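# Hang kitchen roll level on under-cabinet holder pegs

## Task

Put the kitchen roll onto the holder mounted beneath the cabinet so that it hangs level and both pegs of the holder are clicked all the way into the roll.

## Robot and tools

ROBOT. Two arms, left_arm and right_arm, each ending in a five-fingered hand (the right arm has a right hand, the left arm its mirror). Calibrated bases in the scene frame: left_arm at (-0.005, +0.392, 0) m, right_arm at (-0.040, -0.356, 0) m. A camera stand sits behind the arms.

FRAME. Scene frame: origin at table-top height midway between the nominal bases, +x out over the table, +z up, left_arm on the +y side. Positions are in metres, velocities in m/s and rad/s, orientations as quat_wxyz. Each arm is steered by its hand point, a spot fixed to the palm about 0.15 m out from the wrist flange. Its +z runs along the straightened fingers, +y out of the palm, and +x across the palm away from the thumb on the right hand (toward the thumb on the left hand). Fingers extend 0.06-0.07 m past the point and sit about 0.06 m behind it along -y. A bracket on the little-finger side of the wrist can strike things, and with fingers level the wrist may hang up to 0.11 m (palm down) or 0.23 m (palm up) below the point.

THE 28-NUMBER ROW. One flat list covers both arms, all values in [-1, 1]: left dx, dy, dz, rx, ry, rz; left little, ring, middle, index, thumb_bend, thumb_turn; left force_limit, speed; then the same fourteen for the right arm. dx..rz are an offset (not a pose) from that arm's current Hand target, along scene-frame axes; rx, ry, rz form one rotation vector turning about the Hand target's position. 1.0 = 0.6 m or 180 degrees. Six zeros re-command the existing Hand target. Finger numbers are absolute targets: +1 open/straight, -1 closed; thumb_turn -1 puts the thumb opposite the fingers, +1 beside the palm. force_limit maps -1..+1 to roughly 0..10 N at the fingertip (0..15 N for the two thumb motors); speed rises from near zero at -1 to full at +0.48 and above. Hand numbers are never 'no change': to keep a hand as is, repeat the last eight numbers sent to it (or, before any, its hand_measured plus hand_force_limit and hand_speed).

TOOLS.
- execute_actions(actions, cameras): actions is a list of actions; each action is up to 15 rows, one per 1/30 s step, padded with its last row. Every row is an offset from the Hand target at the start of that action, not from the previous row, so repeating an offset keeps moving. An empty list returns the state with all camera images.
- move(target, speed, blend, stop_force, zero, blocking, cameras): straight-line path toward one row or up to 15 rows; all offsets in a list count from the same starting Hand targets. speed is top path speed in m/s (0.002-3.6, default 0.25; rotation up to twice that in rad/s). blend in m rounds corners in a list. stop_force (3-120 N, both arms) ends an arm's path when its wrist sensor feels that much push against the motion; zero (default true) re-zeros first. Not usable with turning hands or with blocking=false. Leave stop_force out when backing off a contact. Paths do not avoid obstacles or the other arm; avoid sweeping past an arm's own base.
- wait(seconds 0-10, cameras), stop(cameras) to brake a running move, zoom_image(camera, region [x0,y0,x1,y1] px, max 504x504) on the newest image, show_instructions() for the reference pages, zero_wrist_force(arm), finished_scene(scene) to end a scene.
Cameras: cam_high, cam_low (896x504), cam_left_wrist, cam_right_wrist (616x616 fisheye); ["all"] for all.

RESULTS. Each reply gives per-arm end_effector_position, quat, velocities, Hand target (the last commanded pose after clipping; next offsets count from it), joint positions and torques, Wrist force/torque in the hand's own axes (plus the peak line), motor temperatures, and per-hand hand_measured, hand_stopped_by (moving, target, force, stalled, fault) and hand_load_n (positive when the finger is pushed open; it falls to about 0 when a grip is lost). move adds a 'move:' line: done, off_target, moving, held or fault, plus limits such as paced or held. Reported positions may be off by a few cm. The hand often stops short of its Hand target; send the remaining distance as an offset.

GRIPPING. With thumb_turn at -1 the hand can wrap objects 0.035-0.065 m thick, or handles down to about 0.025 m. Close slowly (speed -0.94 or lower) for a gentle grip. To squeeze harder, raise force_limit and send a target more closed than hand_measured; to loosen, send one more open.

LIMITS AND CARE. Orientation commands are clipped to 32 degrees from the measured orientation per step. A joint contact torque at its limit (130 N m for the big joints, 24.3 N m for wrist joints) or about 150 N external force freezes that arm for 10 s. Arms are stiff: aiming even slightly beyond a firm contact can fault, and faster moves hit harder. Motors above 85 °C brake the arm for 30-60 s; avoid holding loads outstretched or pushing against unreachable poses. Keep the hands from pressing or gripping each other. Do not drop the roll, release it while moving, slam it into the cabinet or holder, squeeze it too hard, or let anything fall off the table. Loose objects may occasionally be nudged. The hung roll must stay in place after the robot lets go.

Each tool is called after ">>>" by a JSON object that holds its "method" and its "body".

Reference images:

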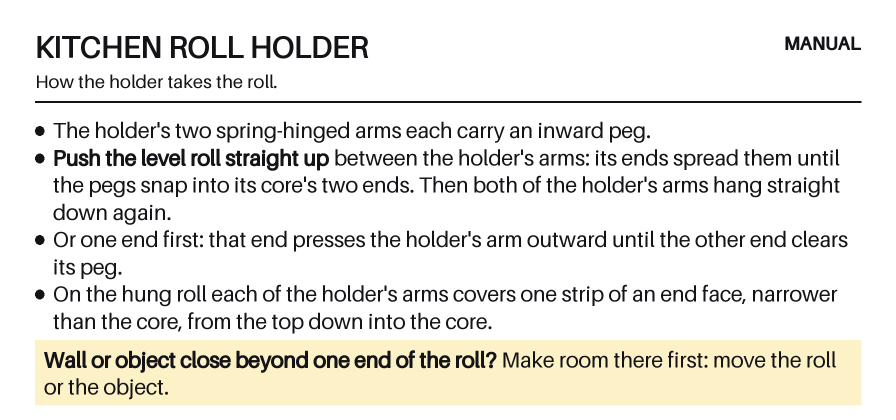

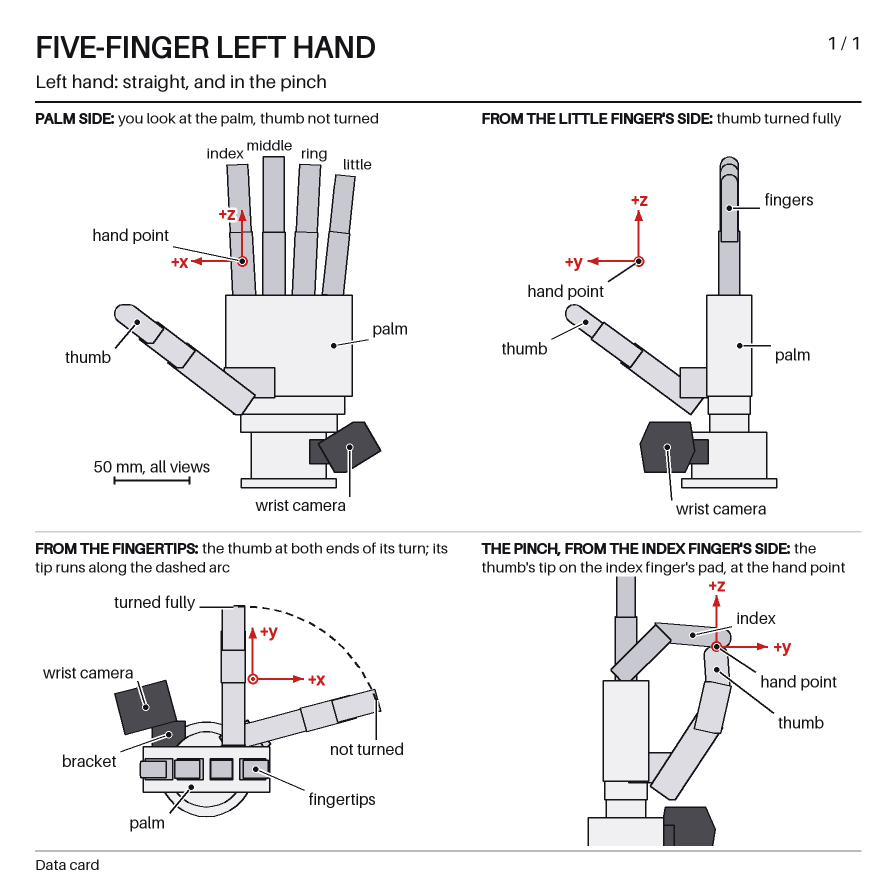

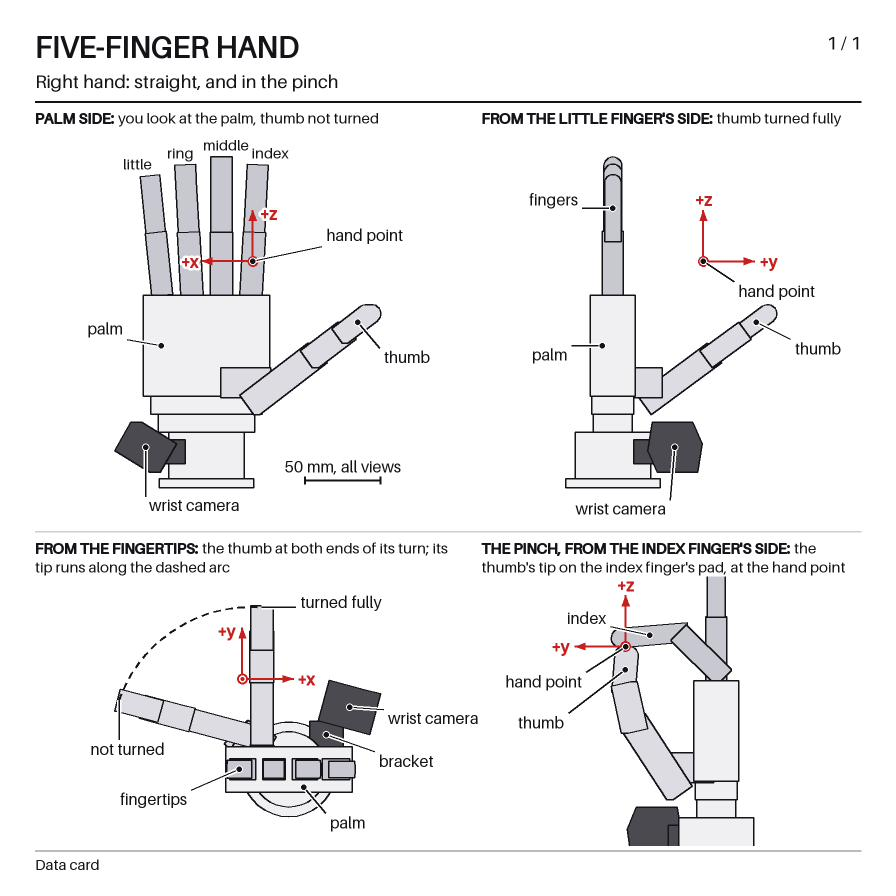

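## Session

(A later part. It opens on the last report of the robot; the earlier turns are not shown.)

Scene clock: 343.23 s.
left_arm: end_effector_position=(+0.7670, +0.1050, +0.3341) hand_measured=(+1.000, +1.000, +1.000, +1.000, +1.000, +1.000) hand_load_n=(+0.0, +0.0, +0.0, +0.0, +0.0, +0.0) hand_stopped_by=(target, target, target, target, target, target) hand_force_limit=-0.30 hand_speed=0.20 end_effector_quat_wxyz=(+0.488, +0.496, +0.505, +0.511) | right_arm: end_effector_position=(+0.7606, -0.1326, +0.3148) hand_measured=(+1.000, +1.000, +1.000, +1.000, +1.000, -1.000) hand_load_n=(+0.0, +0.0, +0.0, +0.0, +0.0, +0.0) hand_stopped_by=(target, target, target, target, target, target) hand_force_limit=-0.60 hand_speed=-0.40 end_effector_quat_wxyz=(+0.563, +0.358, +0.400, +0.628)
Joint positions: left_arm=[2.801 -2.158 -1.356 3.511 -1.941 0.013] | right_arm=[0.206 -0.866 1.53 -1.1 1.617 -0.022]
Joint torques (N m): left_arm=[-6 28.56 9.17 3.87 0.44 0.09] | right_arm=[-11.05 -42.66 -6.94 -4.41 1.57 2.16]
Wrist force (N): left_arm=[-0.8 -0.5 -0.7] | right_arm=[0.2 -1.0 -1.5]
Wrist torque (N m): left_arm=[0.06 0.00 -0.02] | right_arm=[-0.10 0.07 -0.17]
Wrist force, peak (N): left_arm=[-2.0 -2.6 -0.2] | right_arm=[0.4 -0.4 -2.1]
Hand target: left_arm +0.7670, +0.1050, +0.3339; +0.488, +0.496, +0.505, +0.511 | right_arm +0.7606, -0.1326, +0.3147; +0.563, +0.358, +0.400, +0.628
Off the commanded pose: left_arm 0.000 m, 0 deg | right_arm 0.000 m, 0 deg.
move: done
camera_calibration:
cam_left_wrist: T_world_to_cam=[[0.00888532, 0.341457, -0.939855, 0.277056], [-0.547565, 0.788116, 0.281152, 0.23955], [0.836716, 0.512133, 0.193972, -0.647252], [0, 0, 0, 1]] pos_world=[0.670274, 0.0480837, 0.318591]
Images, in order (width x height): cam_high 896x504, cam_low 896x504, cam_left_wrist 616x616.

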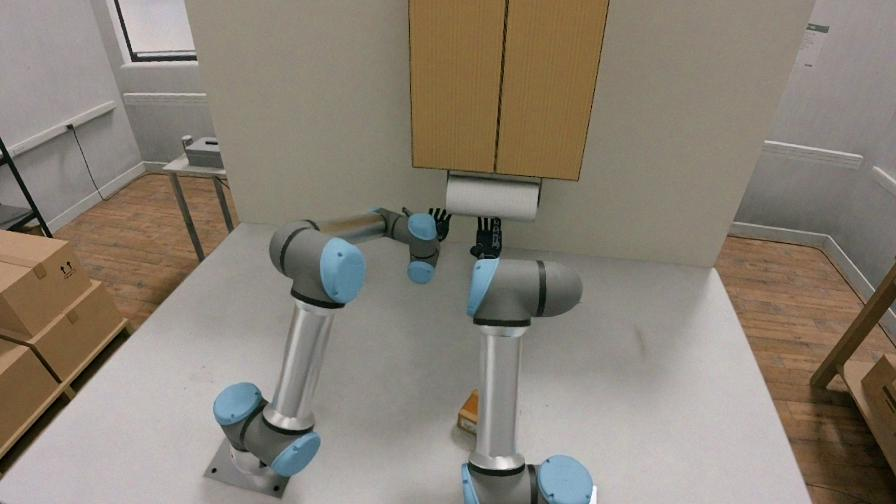

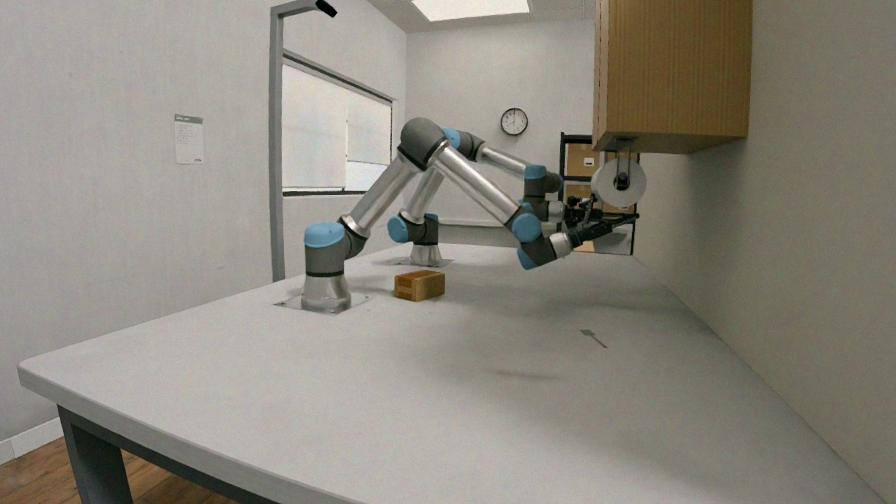

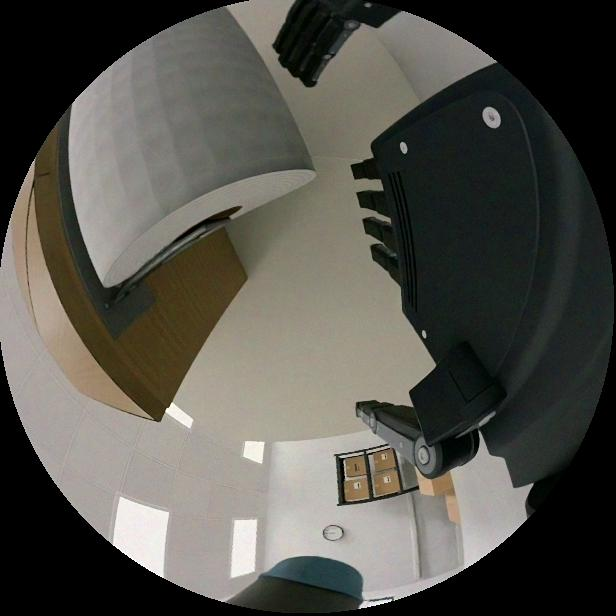

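>>> {"method": "move", "body": {"target": [-0.1667,0.0333,-0.0833,0,0,0,1,1,1,1,1,1,-0.3,0.2,-0.1667,0,-0.1,0,0,0,1,1,1,1,1,-1,-0.6,-0.4], "speed": 0.2, "cameras": ["cam_high","cam_low"]}}

>>> {"method": "zoom_image", "body": {"camera": "cam_high", "region": [430, 150, 560, 250]}}

Scene clock: 344.97 s.
left_arm: end_effector_position=(+0.6670, +0.1250, +0.2840) hand_measured=(+1.000, +1.000, +1.000, +1.000, +1.000, +1.000) hand_load_n=(+0.0, +0.0, +0.0, +0.0, +0.0, +0.0) hand_stopped_by=(target, target, target, target, target, target) hand_force_limit=-0.30 hand_speed=0.20 end_effector_quat_wxyz=(+0.488, +0.496, +0.505, +0.511) | right_arm: end_effector_position=(+0.6606, -0.1326, +0.2547) hand_measured=(+1.000, +1.000, +1.000, +1.000, +1.000, -1.000) hand_load_n=(+0.0, +0.0, +0.0, +0.0, +0.0, +0.0) hand_stopped_by=(target, target, target, target, target, target) hand_force_limit=-0.60 hand_speed=-0.40 end_effector_quat_wxyz=(+0.563, +0.358, +0.400, +0.628)
Joint positions: left_arm=[2.773 -2.012 -1.735 3.744 -1.969 0.013] | right_arm=[0.236 -0.92 1.857 -1.374 1.645 -0.035]
Joint torques (N m): left_arm=[-11.92 45.77 6.86 3.86 1.8 2.21] | right_arm=[12.14 -54.49 -4.01 -4.27 2.31 -2.37]
Wrist force (N): left_arm=[-1.1 -0.6 -0.6] | right_arm=[0.3 -0.9 -1.7]
Wrist torque (N m): left_arm=[0.03 0.04 -0.11] | right_arm=[-0.06 0.06 -0.02]
Wrist force, peak (N): left_arm=[-1.1 -1.0 -1.1] | right_arm=[0.3 -1.2 -2.4]
Hand target: left_arm +0.6669, +0.1250, +0.2840; +0.488, +0.496, +0.505, +0.511 | right_arm +0.6605, -0.1326, +0.2547; +0.563, +0.358, +0.400, +0.628
Off the commanded pose: left_arm 0.000 m, 0 deg | right_arm 0.000 m, 0 deg.
move: done
Images, in order (width x height): cam_high 896x504, cam_low 896x504.

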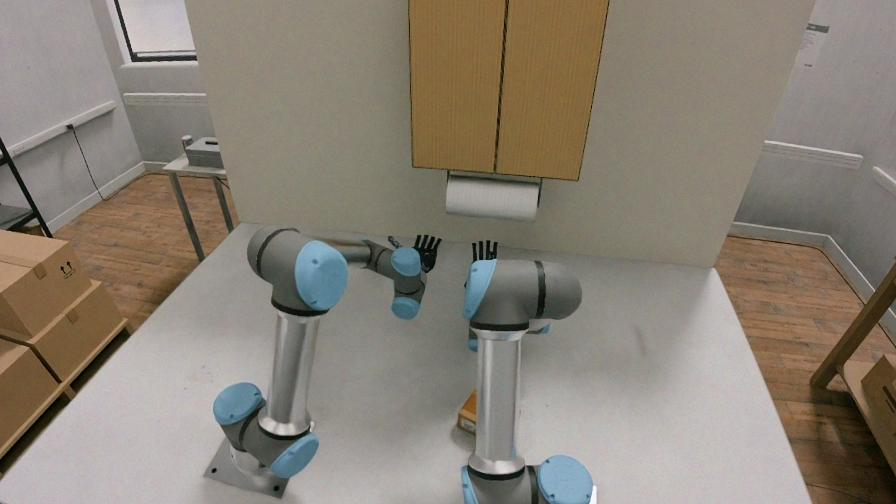

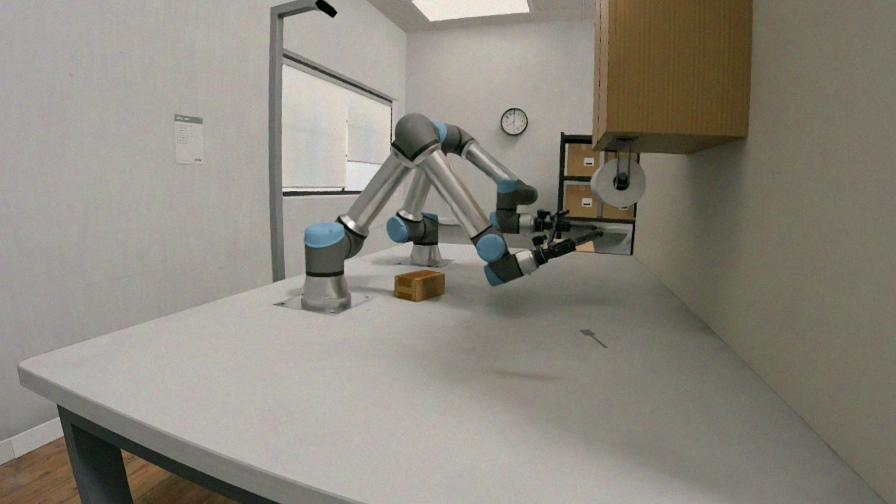

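Scaled by 3.877.

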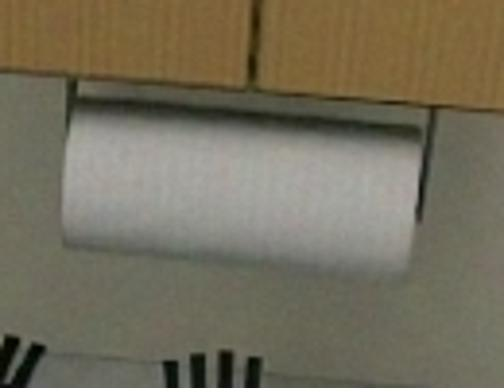

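>>> {"method": "finished_scene", "body": {"scene": 1}}

The scene is finished: the task was done.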